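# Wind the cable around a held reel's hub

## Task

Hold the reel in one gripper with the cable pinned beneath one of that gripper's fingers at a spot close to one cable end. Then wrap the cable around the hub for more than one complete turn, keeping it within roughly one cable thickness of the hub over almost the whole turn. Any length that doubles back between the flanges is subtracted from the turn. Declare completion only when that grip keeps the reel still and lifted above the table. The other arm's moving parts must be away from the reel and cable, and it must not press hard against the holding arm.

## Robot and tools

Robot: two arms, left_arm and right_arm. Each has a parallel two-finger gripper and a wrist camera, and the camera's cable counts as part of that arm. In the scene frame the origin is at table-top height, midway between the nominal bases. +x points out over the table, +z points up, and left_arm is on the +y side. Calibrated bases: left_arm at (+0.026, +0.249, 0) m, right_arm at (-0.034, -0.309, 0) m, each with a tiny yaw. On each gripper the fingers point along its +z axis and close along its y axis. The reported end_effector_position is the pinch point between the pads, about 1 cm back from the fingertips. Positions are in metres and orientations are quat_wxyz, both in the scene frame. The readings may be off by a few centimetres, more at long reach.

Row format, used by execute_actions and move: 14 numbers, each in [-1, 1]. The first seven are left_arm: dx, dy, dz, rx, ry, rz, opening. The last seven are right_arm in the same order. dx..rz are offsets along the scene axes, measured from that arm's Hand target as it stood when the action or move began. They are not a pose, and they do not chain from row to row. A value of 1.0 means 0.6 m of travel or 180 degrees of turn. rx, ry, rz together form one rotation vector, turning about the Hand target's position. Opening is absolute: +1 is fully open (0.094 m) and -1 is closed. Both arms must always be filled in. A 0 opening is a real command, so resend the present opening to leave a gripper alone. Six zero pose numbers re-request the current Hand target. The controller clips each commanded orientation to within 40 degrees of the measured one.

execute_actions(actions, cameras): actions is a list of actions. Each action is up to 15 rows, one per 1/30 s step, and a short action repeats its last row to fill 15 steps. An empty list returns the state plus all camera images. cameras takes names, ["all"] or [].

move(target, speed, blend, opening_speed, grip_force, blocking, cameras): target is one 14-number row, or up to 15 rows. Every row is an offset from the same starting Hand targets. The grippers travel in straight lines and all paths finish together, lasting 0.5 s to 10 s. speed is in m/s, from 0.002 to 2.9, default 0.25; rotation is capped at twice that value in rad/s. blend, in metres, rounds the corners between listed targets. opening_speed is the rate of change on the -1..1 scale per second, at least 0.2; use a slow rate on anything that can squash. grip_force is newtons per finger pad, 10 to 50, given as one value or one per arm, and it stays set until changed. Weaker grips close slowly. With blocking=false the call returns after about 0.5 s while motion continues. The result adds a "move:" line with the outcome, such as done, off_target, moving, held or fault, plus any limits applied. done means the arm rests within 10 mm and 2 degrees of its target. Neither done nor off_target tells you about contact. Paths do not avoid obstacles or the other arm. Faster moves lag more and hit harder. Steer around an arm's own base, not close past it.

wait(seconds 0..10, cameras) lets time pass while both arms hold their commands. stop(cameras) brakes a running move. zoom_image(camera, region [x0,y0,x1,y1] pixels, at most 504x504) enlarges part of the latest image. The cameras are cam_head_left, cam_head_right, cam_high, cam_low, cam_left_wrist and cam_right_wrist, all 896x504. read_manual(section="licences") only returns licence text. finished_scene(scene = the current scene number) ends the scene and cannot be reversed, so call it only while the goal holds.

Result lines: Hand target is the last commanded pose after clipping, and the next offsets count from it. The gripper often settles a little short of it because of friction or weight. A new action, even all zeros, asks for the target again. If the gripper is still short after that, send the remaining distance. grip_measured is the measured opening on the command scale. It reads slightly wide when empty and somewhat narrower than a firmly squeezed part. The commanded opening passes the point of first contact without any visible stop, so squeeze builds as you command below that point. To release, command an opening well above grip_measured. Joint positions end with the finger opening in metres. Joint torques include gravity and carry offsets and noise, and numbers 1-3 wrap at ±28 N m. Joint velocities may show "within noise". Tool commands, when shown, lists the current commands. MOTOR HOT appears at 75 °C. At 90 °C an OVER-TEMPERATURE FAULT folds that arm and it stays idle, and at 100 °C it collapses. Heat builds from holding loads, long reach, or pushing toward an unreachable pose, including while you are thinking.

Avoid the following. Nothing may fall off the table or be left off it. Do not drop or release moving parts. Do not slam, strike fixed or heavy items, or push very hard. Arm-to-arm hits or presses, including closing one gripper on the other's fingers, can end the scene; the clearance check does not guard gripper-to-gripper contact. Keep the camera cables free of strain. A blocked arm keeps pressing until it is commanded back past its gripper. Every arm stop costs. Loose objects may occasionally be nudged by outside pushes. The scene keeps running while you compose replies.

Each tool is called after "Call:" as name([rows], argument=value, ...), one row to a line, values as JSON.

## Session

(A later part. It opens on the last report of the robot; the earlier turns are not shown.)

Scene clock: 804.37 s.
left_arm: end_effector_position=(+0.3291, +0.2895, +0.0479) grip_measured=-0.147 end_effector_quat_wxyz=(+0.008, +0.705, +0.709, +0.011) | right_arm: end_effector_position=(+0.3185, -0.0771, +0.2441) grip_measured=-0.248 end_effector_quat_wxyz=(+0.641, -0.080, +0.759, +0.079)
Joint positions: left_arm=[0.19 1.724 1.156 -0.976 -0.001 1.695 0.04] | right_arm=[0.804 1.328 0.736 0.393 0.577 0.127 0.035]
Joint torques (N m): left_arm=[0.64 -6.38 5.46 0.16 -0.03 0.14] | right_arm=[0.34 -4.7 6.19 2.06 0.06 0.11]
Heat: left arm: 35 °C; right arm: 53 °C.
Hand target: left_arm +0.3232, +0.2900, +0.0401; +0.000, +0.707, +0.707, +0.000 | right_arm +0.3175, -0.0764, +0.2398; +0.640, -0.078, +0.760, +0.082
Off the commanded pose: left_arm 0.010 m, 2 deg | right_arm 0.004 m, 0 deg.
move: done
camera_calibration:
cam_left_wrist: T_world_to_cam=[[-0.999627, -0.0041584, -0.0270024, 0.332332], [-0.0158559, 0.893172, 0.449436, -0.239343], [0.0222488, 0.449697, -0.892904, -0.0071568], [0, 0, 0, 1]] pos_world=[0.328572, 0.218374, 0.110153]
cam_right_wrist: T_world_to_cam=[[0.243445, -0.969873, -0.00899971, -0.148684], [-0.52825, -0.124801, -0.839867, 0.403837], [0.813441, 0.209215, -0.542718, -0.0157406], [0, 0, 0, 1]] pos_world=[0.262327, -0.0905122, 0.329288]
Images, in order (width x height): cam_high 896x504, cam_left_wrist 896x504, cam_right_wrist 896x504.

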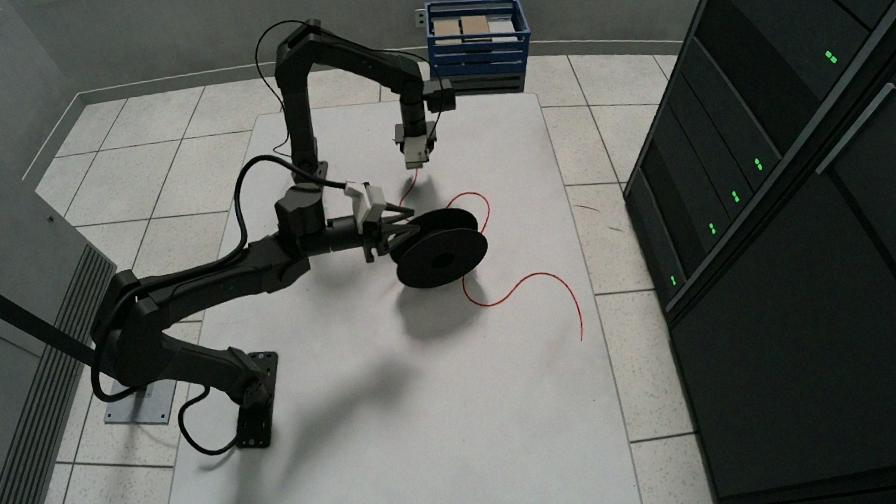

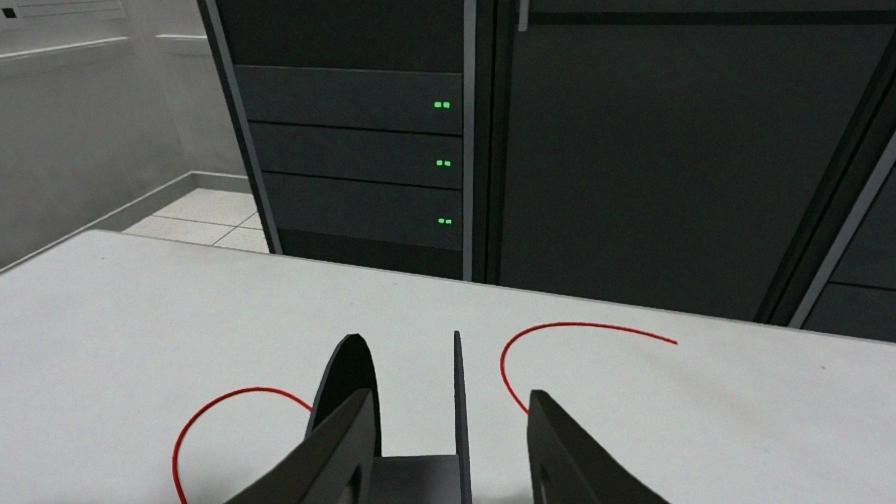

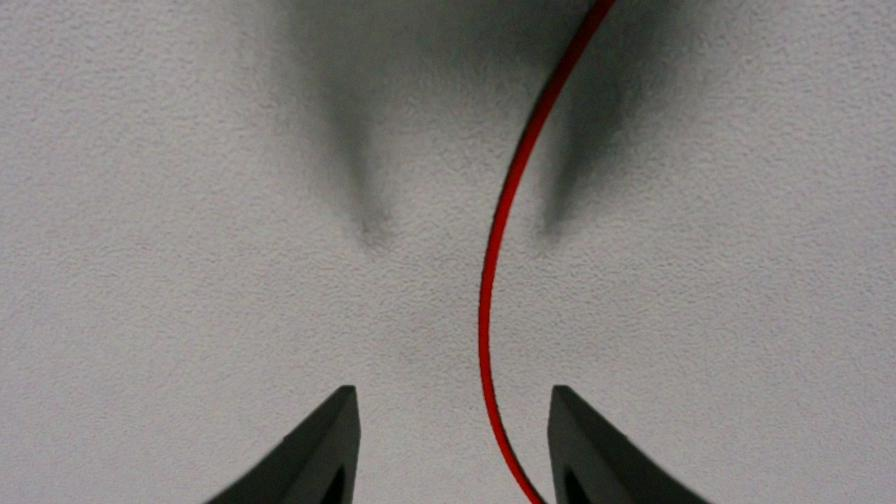

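Call:
move(target=[-0.0123, 0, -0.0417, 0, 0, 0, -0.15, -0.0075, -0.0075, -0.12, 0, 0, 0, -0.25], speed=0.08, cameras=["cam_high", "cam_left_wrist", "cam_right_wrist"])

Scene clock: 822.60 s.
left_arm: end_effector_position=(+0.3235, +0.2896, +0.0242) grip_measured=-0.147 end_effector_quat_wxyz=(+0.010, +0.706, +0.708, +0.014) | right_arm: end_effector_position=(+0.3147, -0.0812, +0.1719) grip_measured=-0.248 end_effector_quat_wxyz=(+0.641, -0.079, +0.759, +0.080)
Joint positions: left_arm=[0.192 1.733 1.066 -0.871 -0.001 1.698 0.04] | right_arm=[0.804 1.487 0.527 0.762 0.577 0.129 0.035]
Joint torques (N m): left_arm=[0.53 -5.94 4.88 0.11 -0.06 0.15] | right_arm=[0.42 -5.04 5.39 2.04 0.06 0.1]
Heat: left arm: 34 °C; right arm: 55 °C.
Hand target: left_arm +0.3158, +0.2900, +0.0150; +0.000, +0.707, +0.707, +0.000 | right_arm +0.3130, -0.0810, +0.1678; +0.640, -0.078, +0.760, +0.082
Off the commanded pose: left_arm 0.012 m, 2 deg | right_arm 0.004 m, 0 deg.
move: off_target (left_arm)
camera_calibration:
cam_left_wrist: T_world_to_cam=[[-0.999461, -0.00335804, -0.0326447, 0.325962], [-0.017702, 0.892786, 0.450133, -0.228257], [0.0276332, 0.450469, -0.892364, -0.0301823], [0, 0, 0, 1]] pos_world=[0.32258, 0.218476, 0.0864535]
cam_right_wrist: T_world_to_cam=[[0.243093, -0.969928, -0.0120155, -0.151703], [-0.527772, -0.121862, -0.840599, 0.340858], [0.813856, 0.210685, -0.541525, -0.0511789], [0, 0, 0, 1]] pos_world=[0.258425, -0.0948207, 0.256987]
Images, in order (width x height): cam_high 896x504, cam_left_wrist 896x504, cam_right_wrist 896x504.

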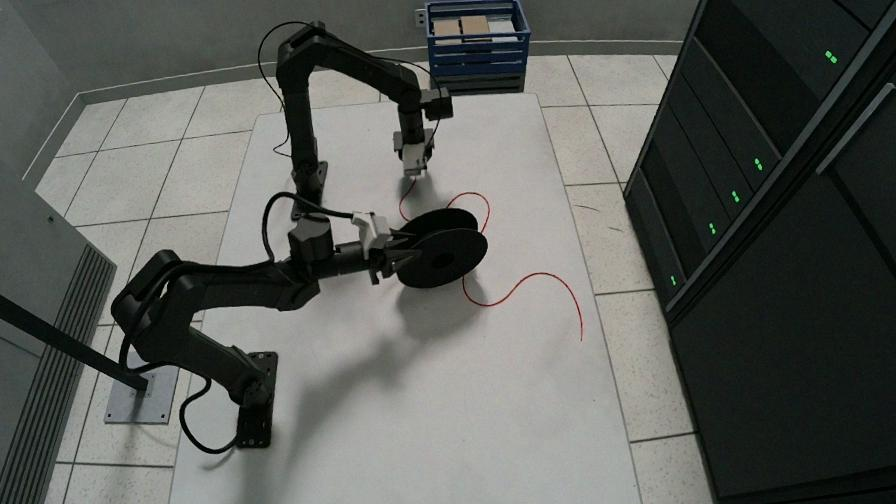

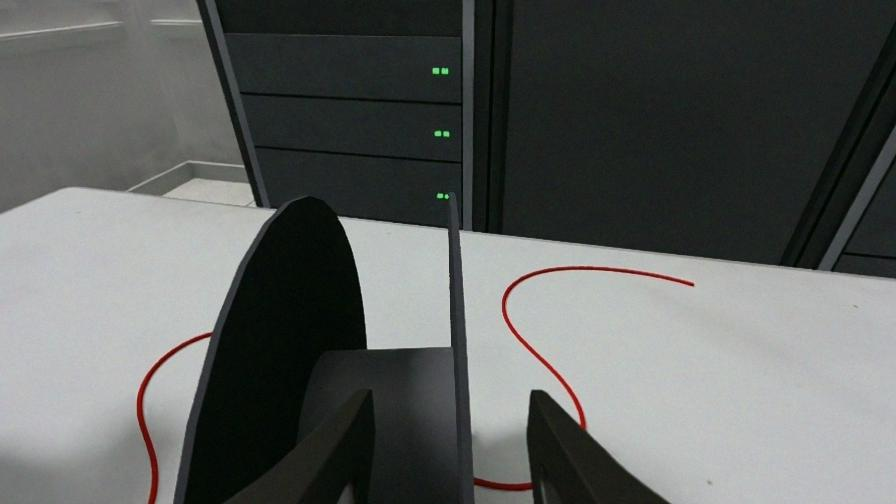

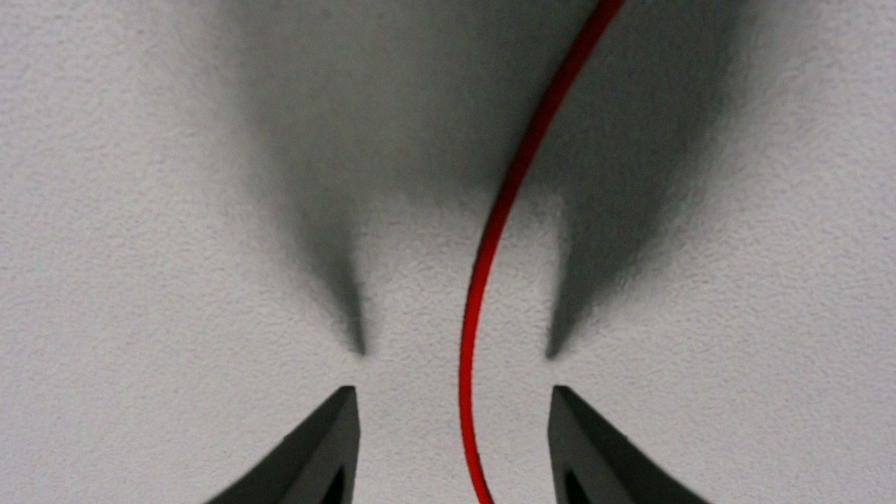

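Call:
move(target=[-0.001, 0, -0.018, 0, 0, 0, -0.15, -0.0012, -0.0055, -0.1063, 0, 0, 0.0083, -0.25], speed=0.06, cameras=["cam_high", "cam_left_wrist", "cam_right_wrist", "cam_low"])

Scene clock: 837.57 s.
left_arm: end_effector_position=(+0.3236, +0.2896, +0.0138) grip_measured=-0.147 end_effector_quat_wxyz=(+0.010, +0.706, +0.708, +0.014) | right_arm: end_effector_position=(+0.3130, -0.0825, +0.1088) grip_measured=-0.248 end_effector_quat_wxyz=(+0.642, -0.085, +0.757, +0.091)
Joint positions: left_arm=[0.192 1.75 1.04 -0.826 -0.001 1.698 0.04] | right_arm=[0.791 1.77 0.414 1.168 0.542 0.127 0.035]
Joint torques (N m): left_arm=[0.55 -5.94 4.79 0.24 -0.03 0.12] | right_arm=[-0.46 -5.68 3.81 2.03 -0.06 0]
Heat: left arm: 33 °C; right arm: 53 °C.
Hand target: left_arm +0.3151, +0.2900, +0.0042; +0.000, +0.708, +0.707, +0.000 | right_arm +0.3123, -0.0843, +0.1039; +0.639, -0.088, +0.759, +0.090
Off the commanded pose: left_arm 0.013 m, 2 deg | right_arm 0.005 m, 1 deg.
move: off_target (left_arm)
camera_calibration:
cam_left_wrist: T_world_to_cam=[[-0.999411, -0.00304214, -0.0341684, 0.325652], [-0.0181109, 0.892717, 0.450254, -0.223393], [0.029133, 0.450608, -0.892247, -0.0400753], [0, 0, 0, 1]] pos_world=[0.322582, 0.218476, 0.0759536]
cam_right_wrist: T_world_to_cam=[[0.26418, -0.964251, -0.0207223, -0.158566], [-0.523223, -0.125234, -0.842944, 0.285243], [0.810214, 0.233531, -0.537602, -0.0810576], [0, 0, 0, 1]] pos_world=[0.25681, -0.0982456, 0.193581]
Images, in order (width x height): cam_high 896x504, cam_low 896x504, cam_left_wrist 896x504, cam_right_wrist 896x504.

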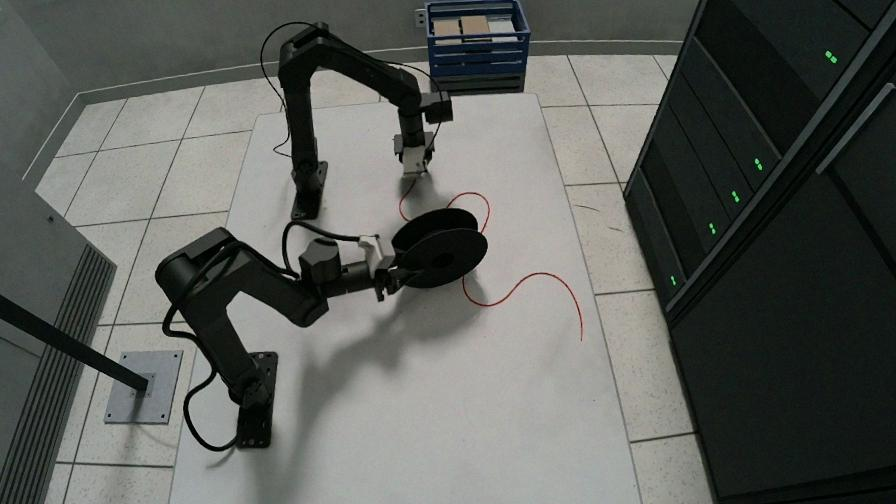

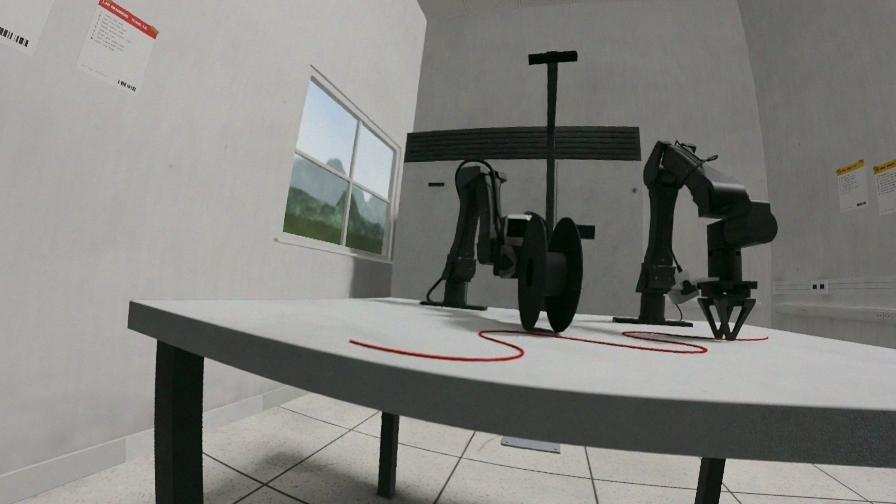

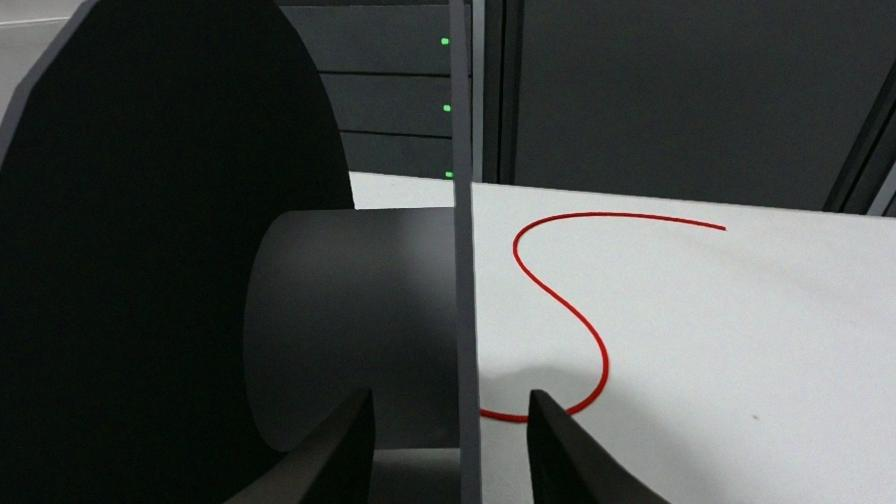

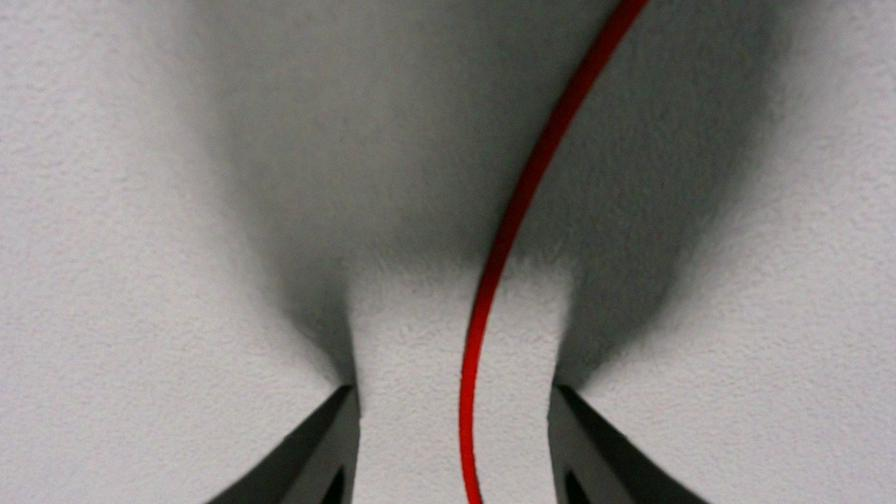

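Call:
move(target=[0, 0, 0, 0, 0, 0, -1, 0, 0, 0, 0, 0, 0, -0.25], grip_force=[35, 50], cameras=["cam_right_wrist"])

Scene clock: 847.73 s.
left_arm: end_effector_position=(+0.3237, +0.2896, +0.0138) grip_measured=-0.972 end_effector_quat_wxyz=(+0.010, +0.706, +0.708, +0.014) | right_arm: end_effector_position=(+0.3130, -0.0825, +0.1088) grip_measured=-0.248 end_effector_quat_wxyz=(+0.642, -0.084, +0.757, +0.091)
Joint positions: left_arm=[0.192 1.75 1.04 -0.826 -0.001 1.698 0.001] | right_arm=[0.791 1.77 0.414 1.168 0.542 0.127 0.035]
Joint torques (N m): left_arm=[0.61 -6.24 4.92 0.15 -0.04 0.13] | right_arm=[-0.4 -5.7 3.84 2.03 -0.06 -0.01]
Heat: left arm: 33 °C; right arm: 53 °C.
Hand target: left_arm +0.3152, +0.2900, +0.0042; +0.000, +0.707, +0.707, +0.000 | right_arm +0.3123, -0.0843, +0.1039; +0.639, -0.088, +0.759, +0.090
Off the commanded pose: left_arm 0.013 m, 2 deg | right_arm 0.005 m, 1 deg.
grip_force (N): 35, 50
move: off_target (left_arm)
camera_calibration:
cam_right_wrist: T_world_to_cam=[[0.264246, -0.964228, -0.0209301, -0.158539], [-0.522992, -0.125024, -0.843118, 0.285321], [0.810342, 0.233737, -0.537321, -0.0810704], [0, 0, 0, 1]] pos_world=[0.256809, -0.0982468, 0.19368]
Images, in order (width x height): cam_right_wrist 896x504.

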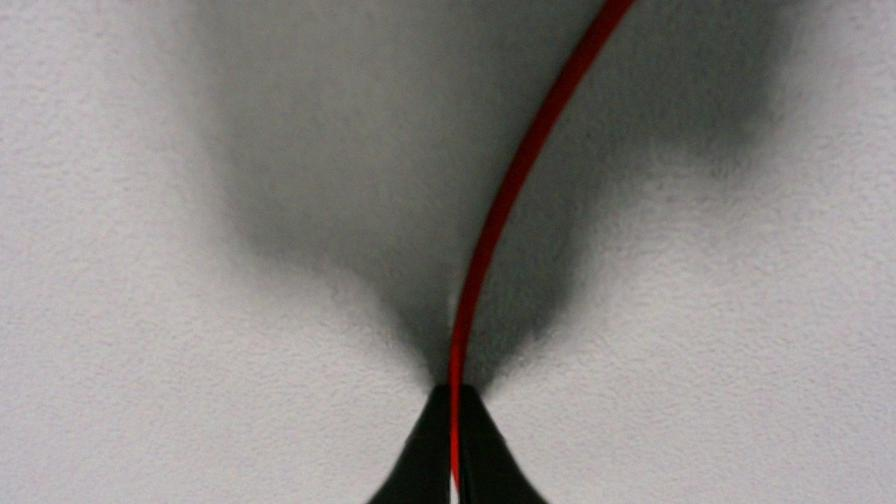

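Call:
move(target=[0, 0, 0.25, 0, 0, 0, -1, 0, 0, 0, 0, 0, 0, -0.25], speed=0.15, cameras=["cam_right_wrist", "cam_low", "cam_high"])

Scene clock: 854.43 s.
left_arm: end_effector_position=(+0.3148, +0.2885, +0.1453) grip_measured=-0.977 end_effector_quat_wxyz=(-0.005, +0.706, +0.708, -0.006) | right_arm: end_effector_position=(+0.3130, -0.0825, +0.1088) grip_measured=-0.248 end_effector_quat_wxyz=(+0.642, -0.084, +0.757, +0.091)
Joint positions: left_arm=[0.192 1.661 1.478 -1.403 -0.001 1.698 0.001] | right_arm=[0.791 1.77 0.414 1.168 0.542 0.127 0.035]
Joint torques (N m): left_arm=[0.72 -8.09 9.36 -0.08 0.01 0.14] | right_arm=[-0.43 -5.68 3.85 2.02 -0.06 0.01]
Heat: left arm: 34 °C; right arm: 53 °C.
Hand target: left_arm +0.3151, +0.2900, +0.1542; +0.000, +0.707, +0.707, +0.000 | right_arm +0.3123, -0.0843, +0.1039; +0.639, -0.088, +0.759, +0.090
Off the commanded pose: left_arm 0.009 m, 1 deg | right_arm 0.005 m, 1 deg.
grip_force (N): 35, 50
move: done
camera_calibration:
cam_right_wrist: T_world_to_cam=[[0.264246, -0.964228, -0.0209301, -0.158539], [-0.522992, -0.125024, -0.843118, 0.285321], [0.810342, 0.233737, -0.537321, -0.0810704], [0, 0, 0, 1]] pos_world=[0.256809, -0.0982468, 0.19368]
Images, in order (width x height): cam_high 896x504, cam_low 896x504, cam_right_wrist 896x504.

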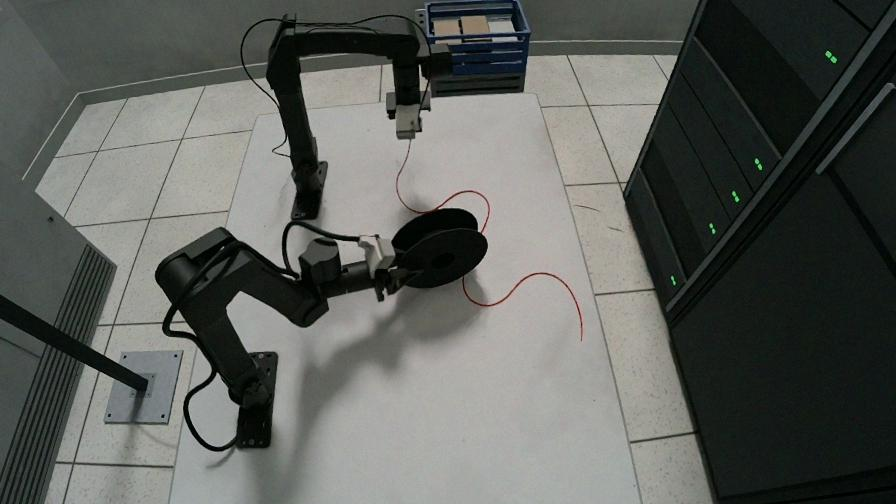

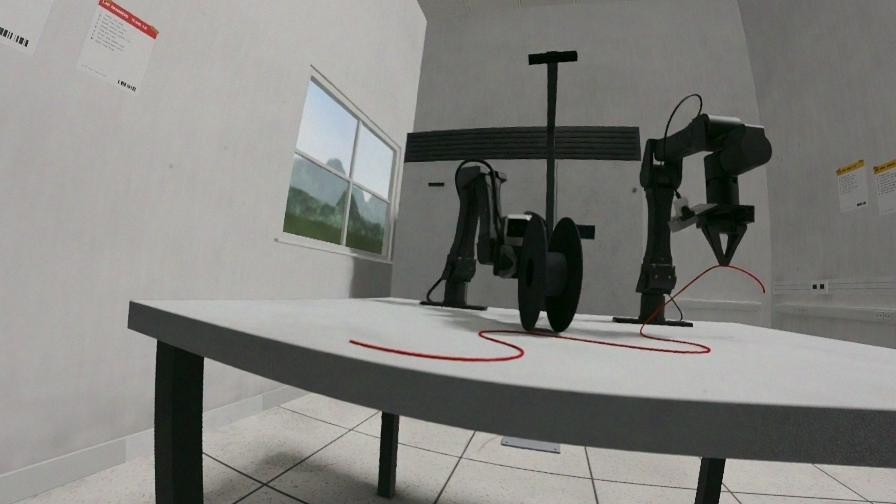

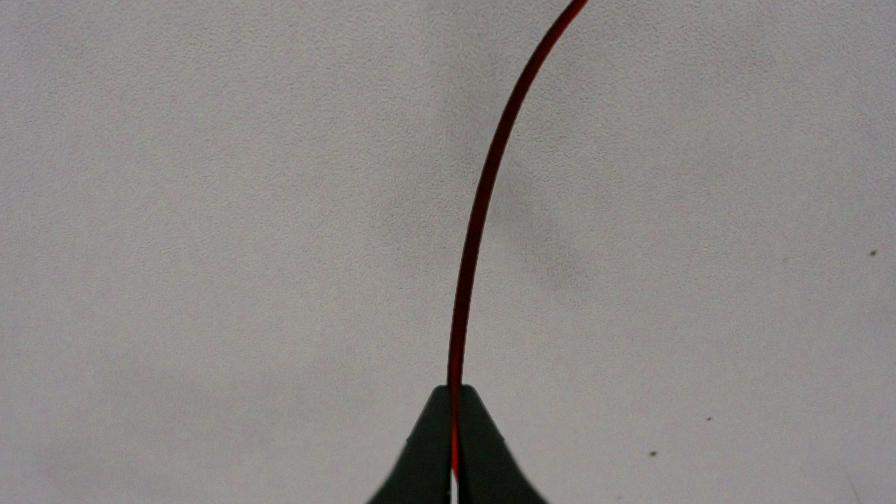

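Call:
zoom_image(camera="cam_low", region=[620, 180, 790, 370])

Call:
zoom_image(camera="cam_high", region=[360, 60, 520, 220])

Scaled by 2.653 from the camera's 896x504 image, which has a finer 1280x720 frame.

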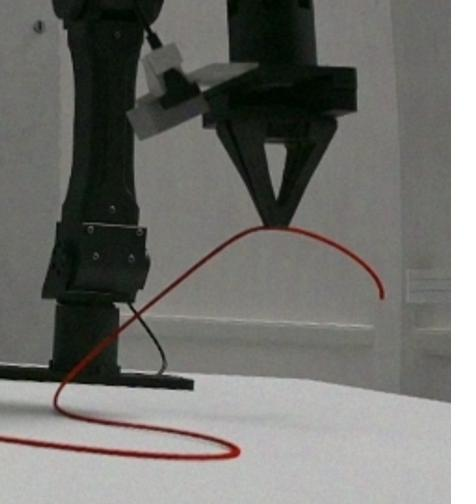

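Scaled by 3.150 from the camera's 896x504 image, which has a finer 1280x720 frame.

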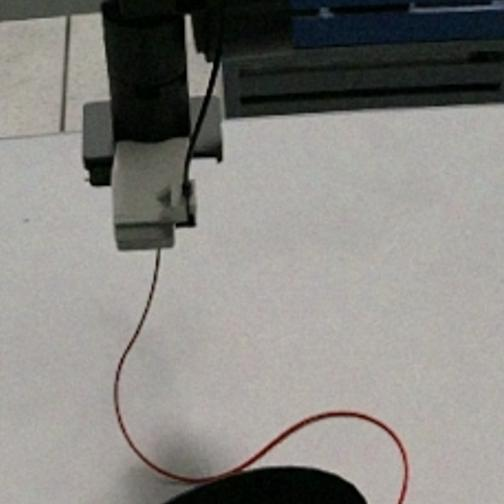

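Call:
move([
  [0.0248, -0.2333, 0.343, -0.4975, -0.0611, 0.0611, -1, 0, 0, 0.05, 0, 0, 0, -0.25],
  [0.0648, -0.57, 0.343, -0.4975, -0.0611, 0.0611, -1, 0, 0, 0.05, 0, 0, 0, -0.25],
], speed=0.2, blend=[0.05, 0], cameras=["all"])

Scene clock: 1000.17 s.
left_arm: end_effector_position=(+0.3591, -0.0528, +0.3614) grip_measured=-0.977 end_effector_quat_wxyz=(+0.558, +0.438, +0.555, -0.434) | right_arm: end_effector_position=(+0.3076, -0.0880, +0.1182) grip_measured=-0.248 end_effector_quat_wxyz=(+0.627, -0.095, +0.769, +0.079)
Joint positions: left_arm=[-0.354 1.475 1.156 0.319 0.914 0.006 0.001] | right_arm=[0.791 1.644 0.414 0.994 0.542 0.126 0.035]
Joint torques (N m): left_arm=[-0.42 -8.47 6.3 1.46 -0.1 -0.03] | right_arm=[-0.44 -8.28 6.67 1.85 -0.05 0]
Heat: left arm: 37 °C; right arm: 54 °C.
Hand target: left_arm +0.3540, -0.0520, +0.3600; +0.558, +0.435, +0.557, -0.435 | right_arm +0.3123, -0.0844, +0.1339; +0.639, -0.087, +0.759, +0.090
Off the commanded pose: left_arm 0.005 m, 0 deg | right_arm 0.017 m, 2 deg.
grip_force (N): 35, 50
move: off_target (right_arm)
camera_calibration:
cam_left_wrist: T_world_to_cam=[[-0.970921, -0.239314, -0.00634545, 0.339223], [-0.101114, 0.433967, -0.895236, 0.418276], [0.216997, -0.868563, -0.445546, 0.124845], [0, 0, 0, 1]] pos_world=[0.344561, 0.0080982, 0.432232]
cam_right_wrist: T_world_to_cam=[[0.264067, -0.964492, 0.00488681, -0.165247], [-0.551275, -0.155087, -0.819783, 0.29304], [0.791432, 0.213784, -0.572654, -0.0622083], [0, 0, 0, 1]] pos_world=[0.254416, -0.100634, 0.205413]

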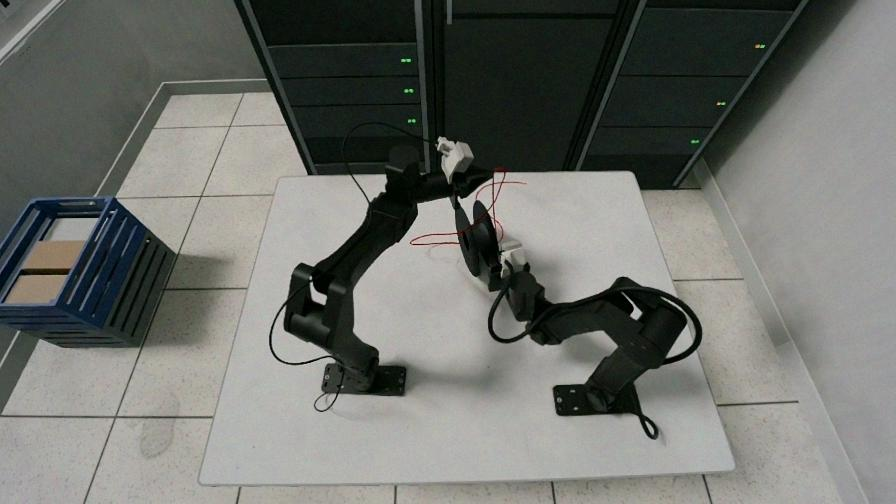

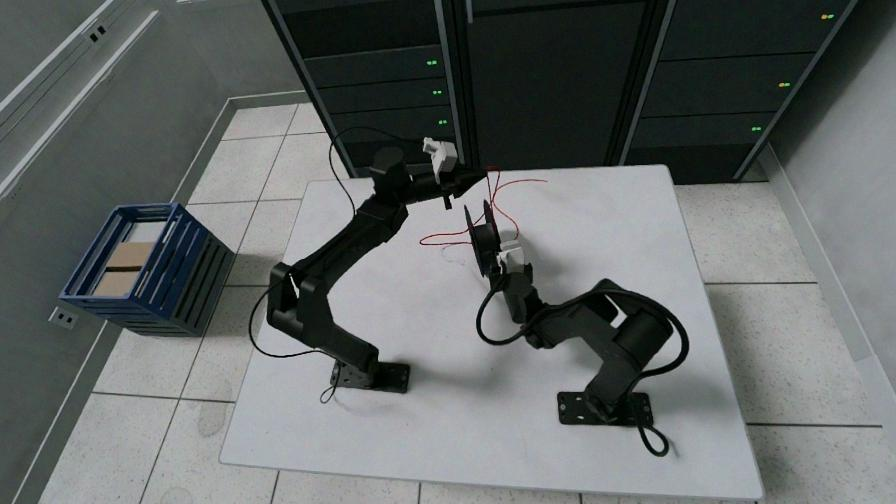

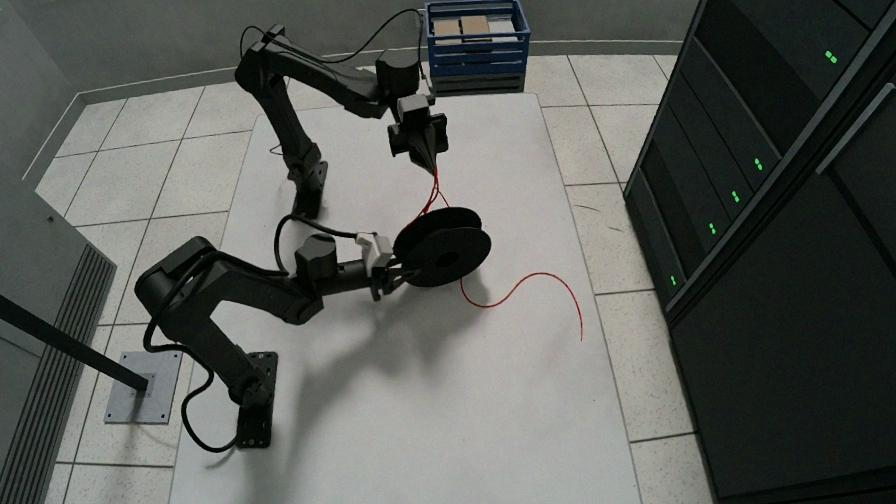

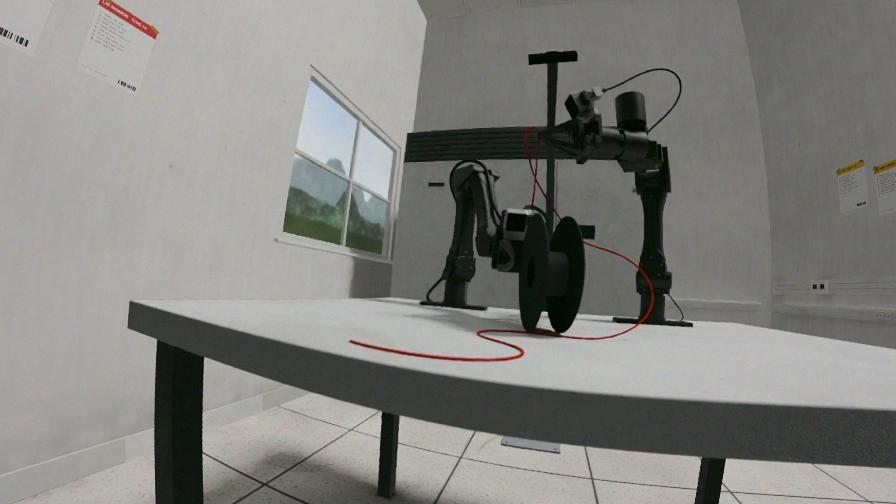

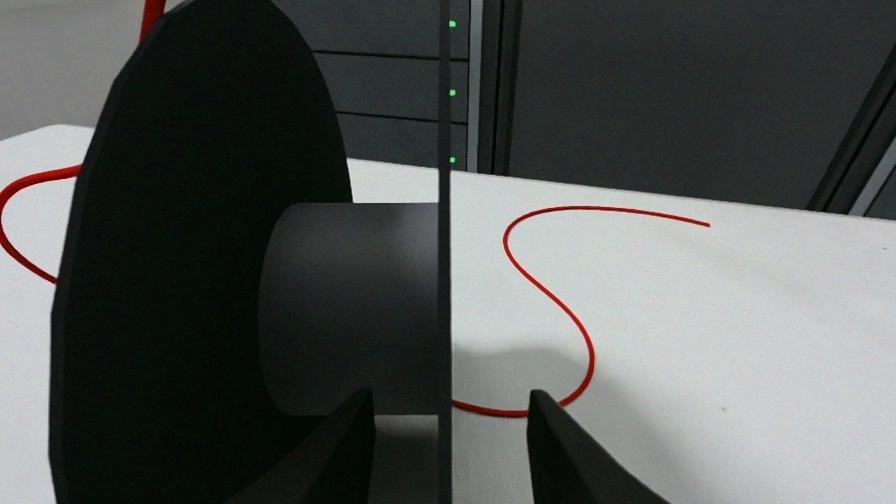

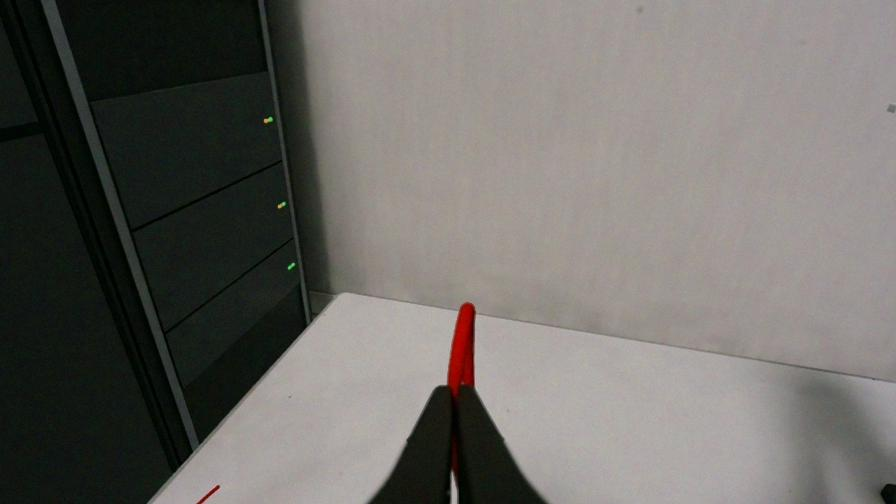

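Call:
zoom_image(camera="cam_low", region=[480, 100, 680, 350])

Call:
zoom_image(camera="cam_high", region=[340, 120, 520, 300])

Call:
zoom_image(camera="cam_head_right", region=[400, 120, 580, 320])

Scaled by 2.016 from the camera's 896x504 image, which has a finer 1280x720 frame.

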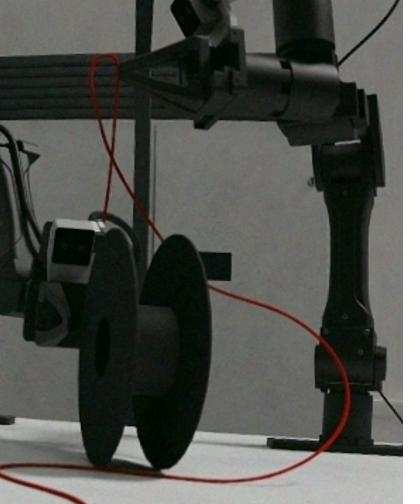

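Scaled by 2.800 from the camera's 896x504 image, which has a finer 1280x720 frame.

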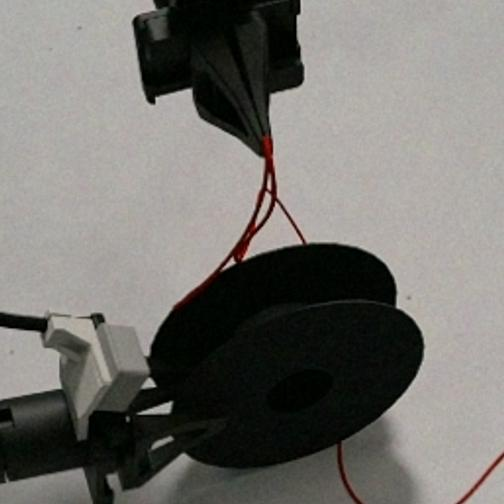

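Scaled by 2.520 from the camera's 896x504 image, which has a finer 1280x720 frame.

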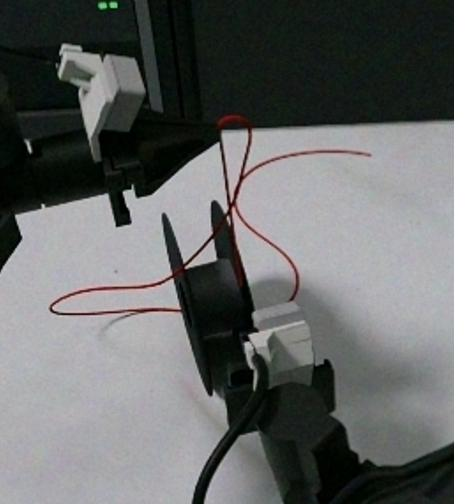

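Call:
move(target=[0.0267, 0.02, 0.0, 0.1407, 0.3709, 0.3389, -1, 0.0107, 0.0073, 0.0435, 0, 0, 0, -0.1], speed=0.2, cameras=["cam_head_right", "cam_high", "cam_low", "cam_left_wrist", "cam_right_wrist"])

Scene clock: 1078.60 s.
left_arm: end_effector_position=(+0.3687, -0.0388, +0.3630) grip_measured=-0.977 end_effector_quat_wxyz=(+0.268, -0.075, +0.937, -0.209) | right_arm: end_effector_position=(+0.3132, -0.0841, +0.1404) grip_measured=-0.102 end_effector_quat_wxyz=(+0.625, -0.096, +0.771, +0.077)
Joint positions: left_arm=[-0.68 2.02 2.692 -1.556 -0.101 -0.865 0.001] | right_arm=[0.786 1.556 0.477 0.835 0.537 0.125 0.042]
Joint torques (N m): left_arm=[-0.24 -7.54 8.23 0.98 -0.17 -0.07] | right_arm=[-0.47 -8.14 7.92 1.86 -0.04 0.01]
Heat: left arm: 35 °C; right arm: 55 °C.
Hand target: left_arm +0.3700, -0.0399, +0.3600; +0.212, -0.083, +0.962, -0.149 | right_arm +0.3187, -0.0800, +0.1601; +0.639, -0.087, +0.759, +0.090
Off the commanded pose: left_arm 0.003 m, 10 deg | right_arm 0.021 m, 3 deg.
joint sent to its limit (left arm) — joint 4 (wrist pitch), lower limit. The joint targets are off in orientation, not in position.
grip_force (N): 35, 50
move: off_target (left_arm, right_arm)
camera_calibration:
cam_left_wrist: T_world_to_cam=[[0.0283846, -0.9012, 0.432473, -0.201493], [-0.994427, -0.0694045, -0.0793598, 0.428285], [0.101535, -0.42781, -0.898148, 0.359566], [0, 0, 0, 1]] pos_world=[0.395109, 0.00196494, 0.444072]
cam_right_wrist: T_world_to_cam=[[0.264536, -0.964338, 0.00853754, -0.163723], [-0.555905, -0.159717, -0.815757, 0.315333], [0.788029, 0.211051, -0.578331, -0.0530796], [0, 0, 0, 1]] pos_world=[0.260434, -0.0963183, 0.227935]
Images, in order (width x height): cam_head_right 896x504, cam_high 896x504, cam_low 896x504, cam_left_wrist 896x504, cam_right_wrist 896x504.

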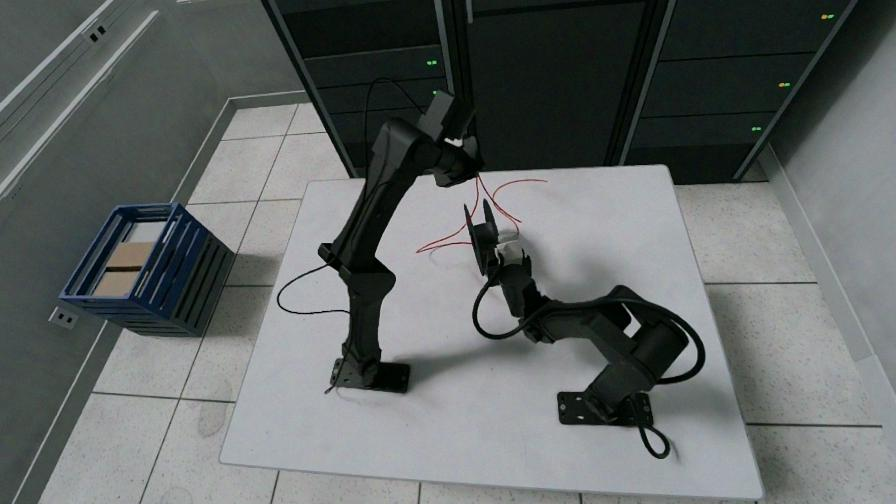

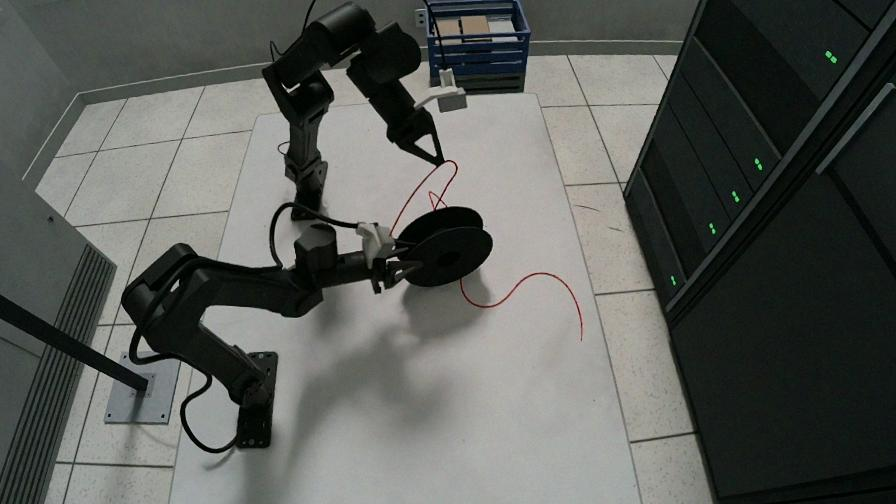

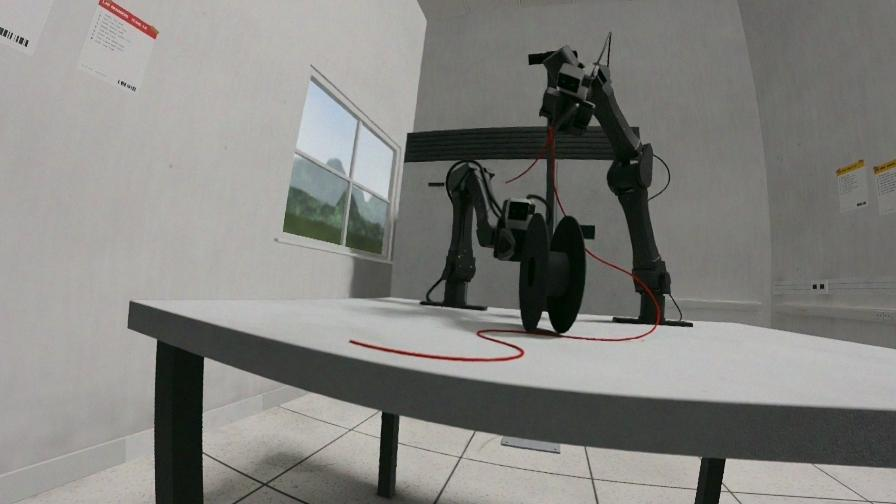

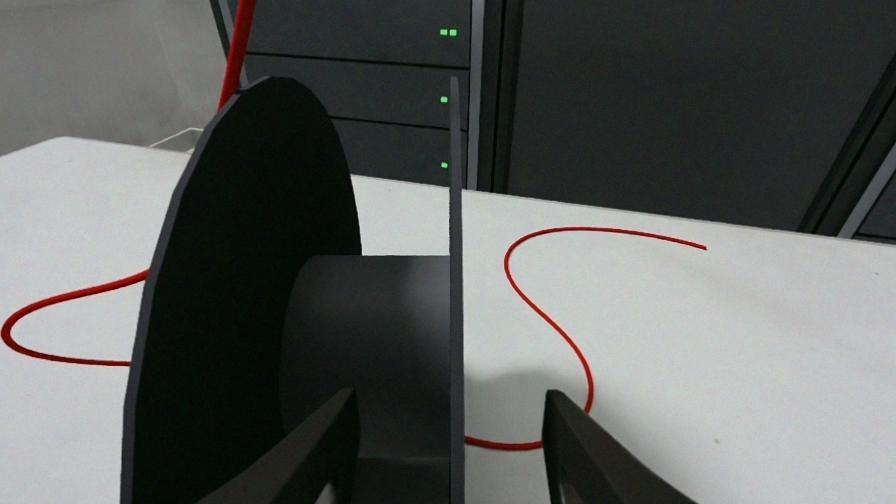

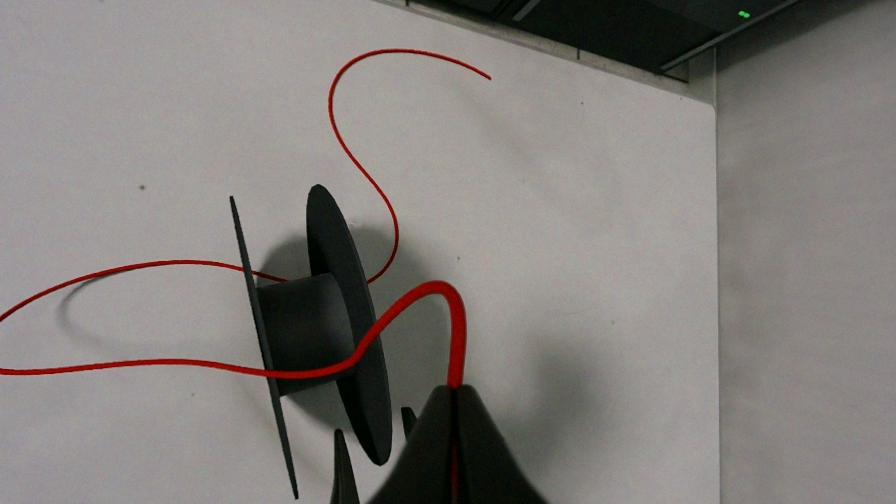

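Call:
zoom_image(camera="cam_high", region=[360, 130, 500, 300])

Call:
zoom_image(camera="cam_low", region=[480, 100, 620, 260])

Call:
zoom_image(camera="cam_head_right", region=[400, 120, 580, 300])

Scaled by 2.965 from the camera's 896x504 image, which has a finer 1280x720 frame.

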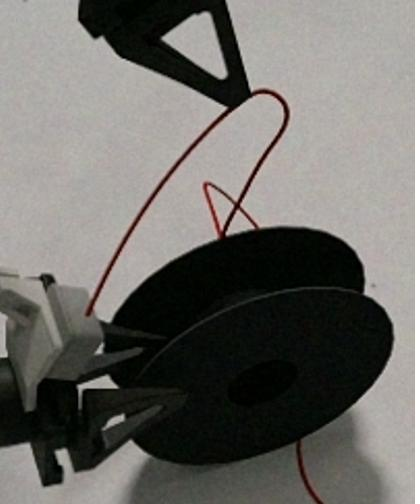

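Scaled by 3.150 from the camera's 896x504 image, which has a finer 1280x720 frame.

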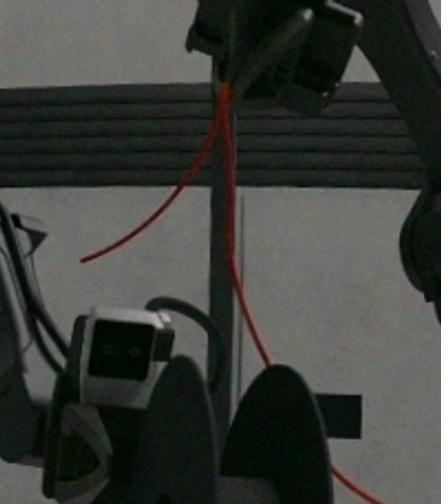

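Scaled by 2.800 from the camera's 896x504 image, which has a finer 1280x720 frame.

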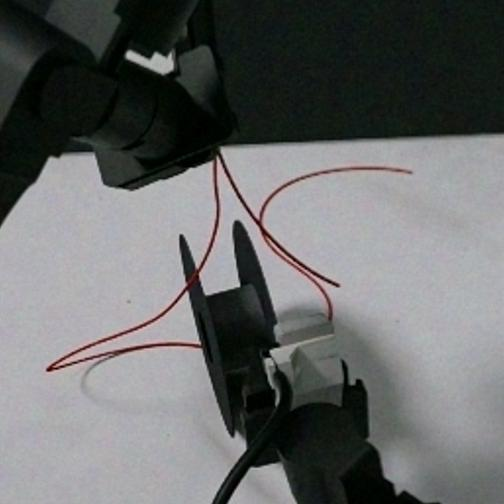

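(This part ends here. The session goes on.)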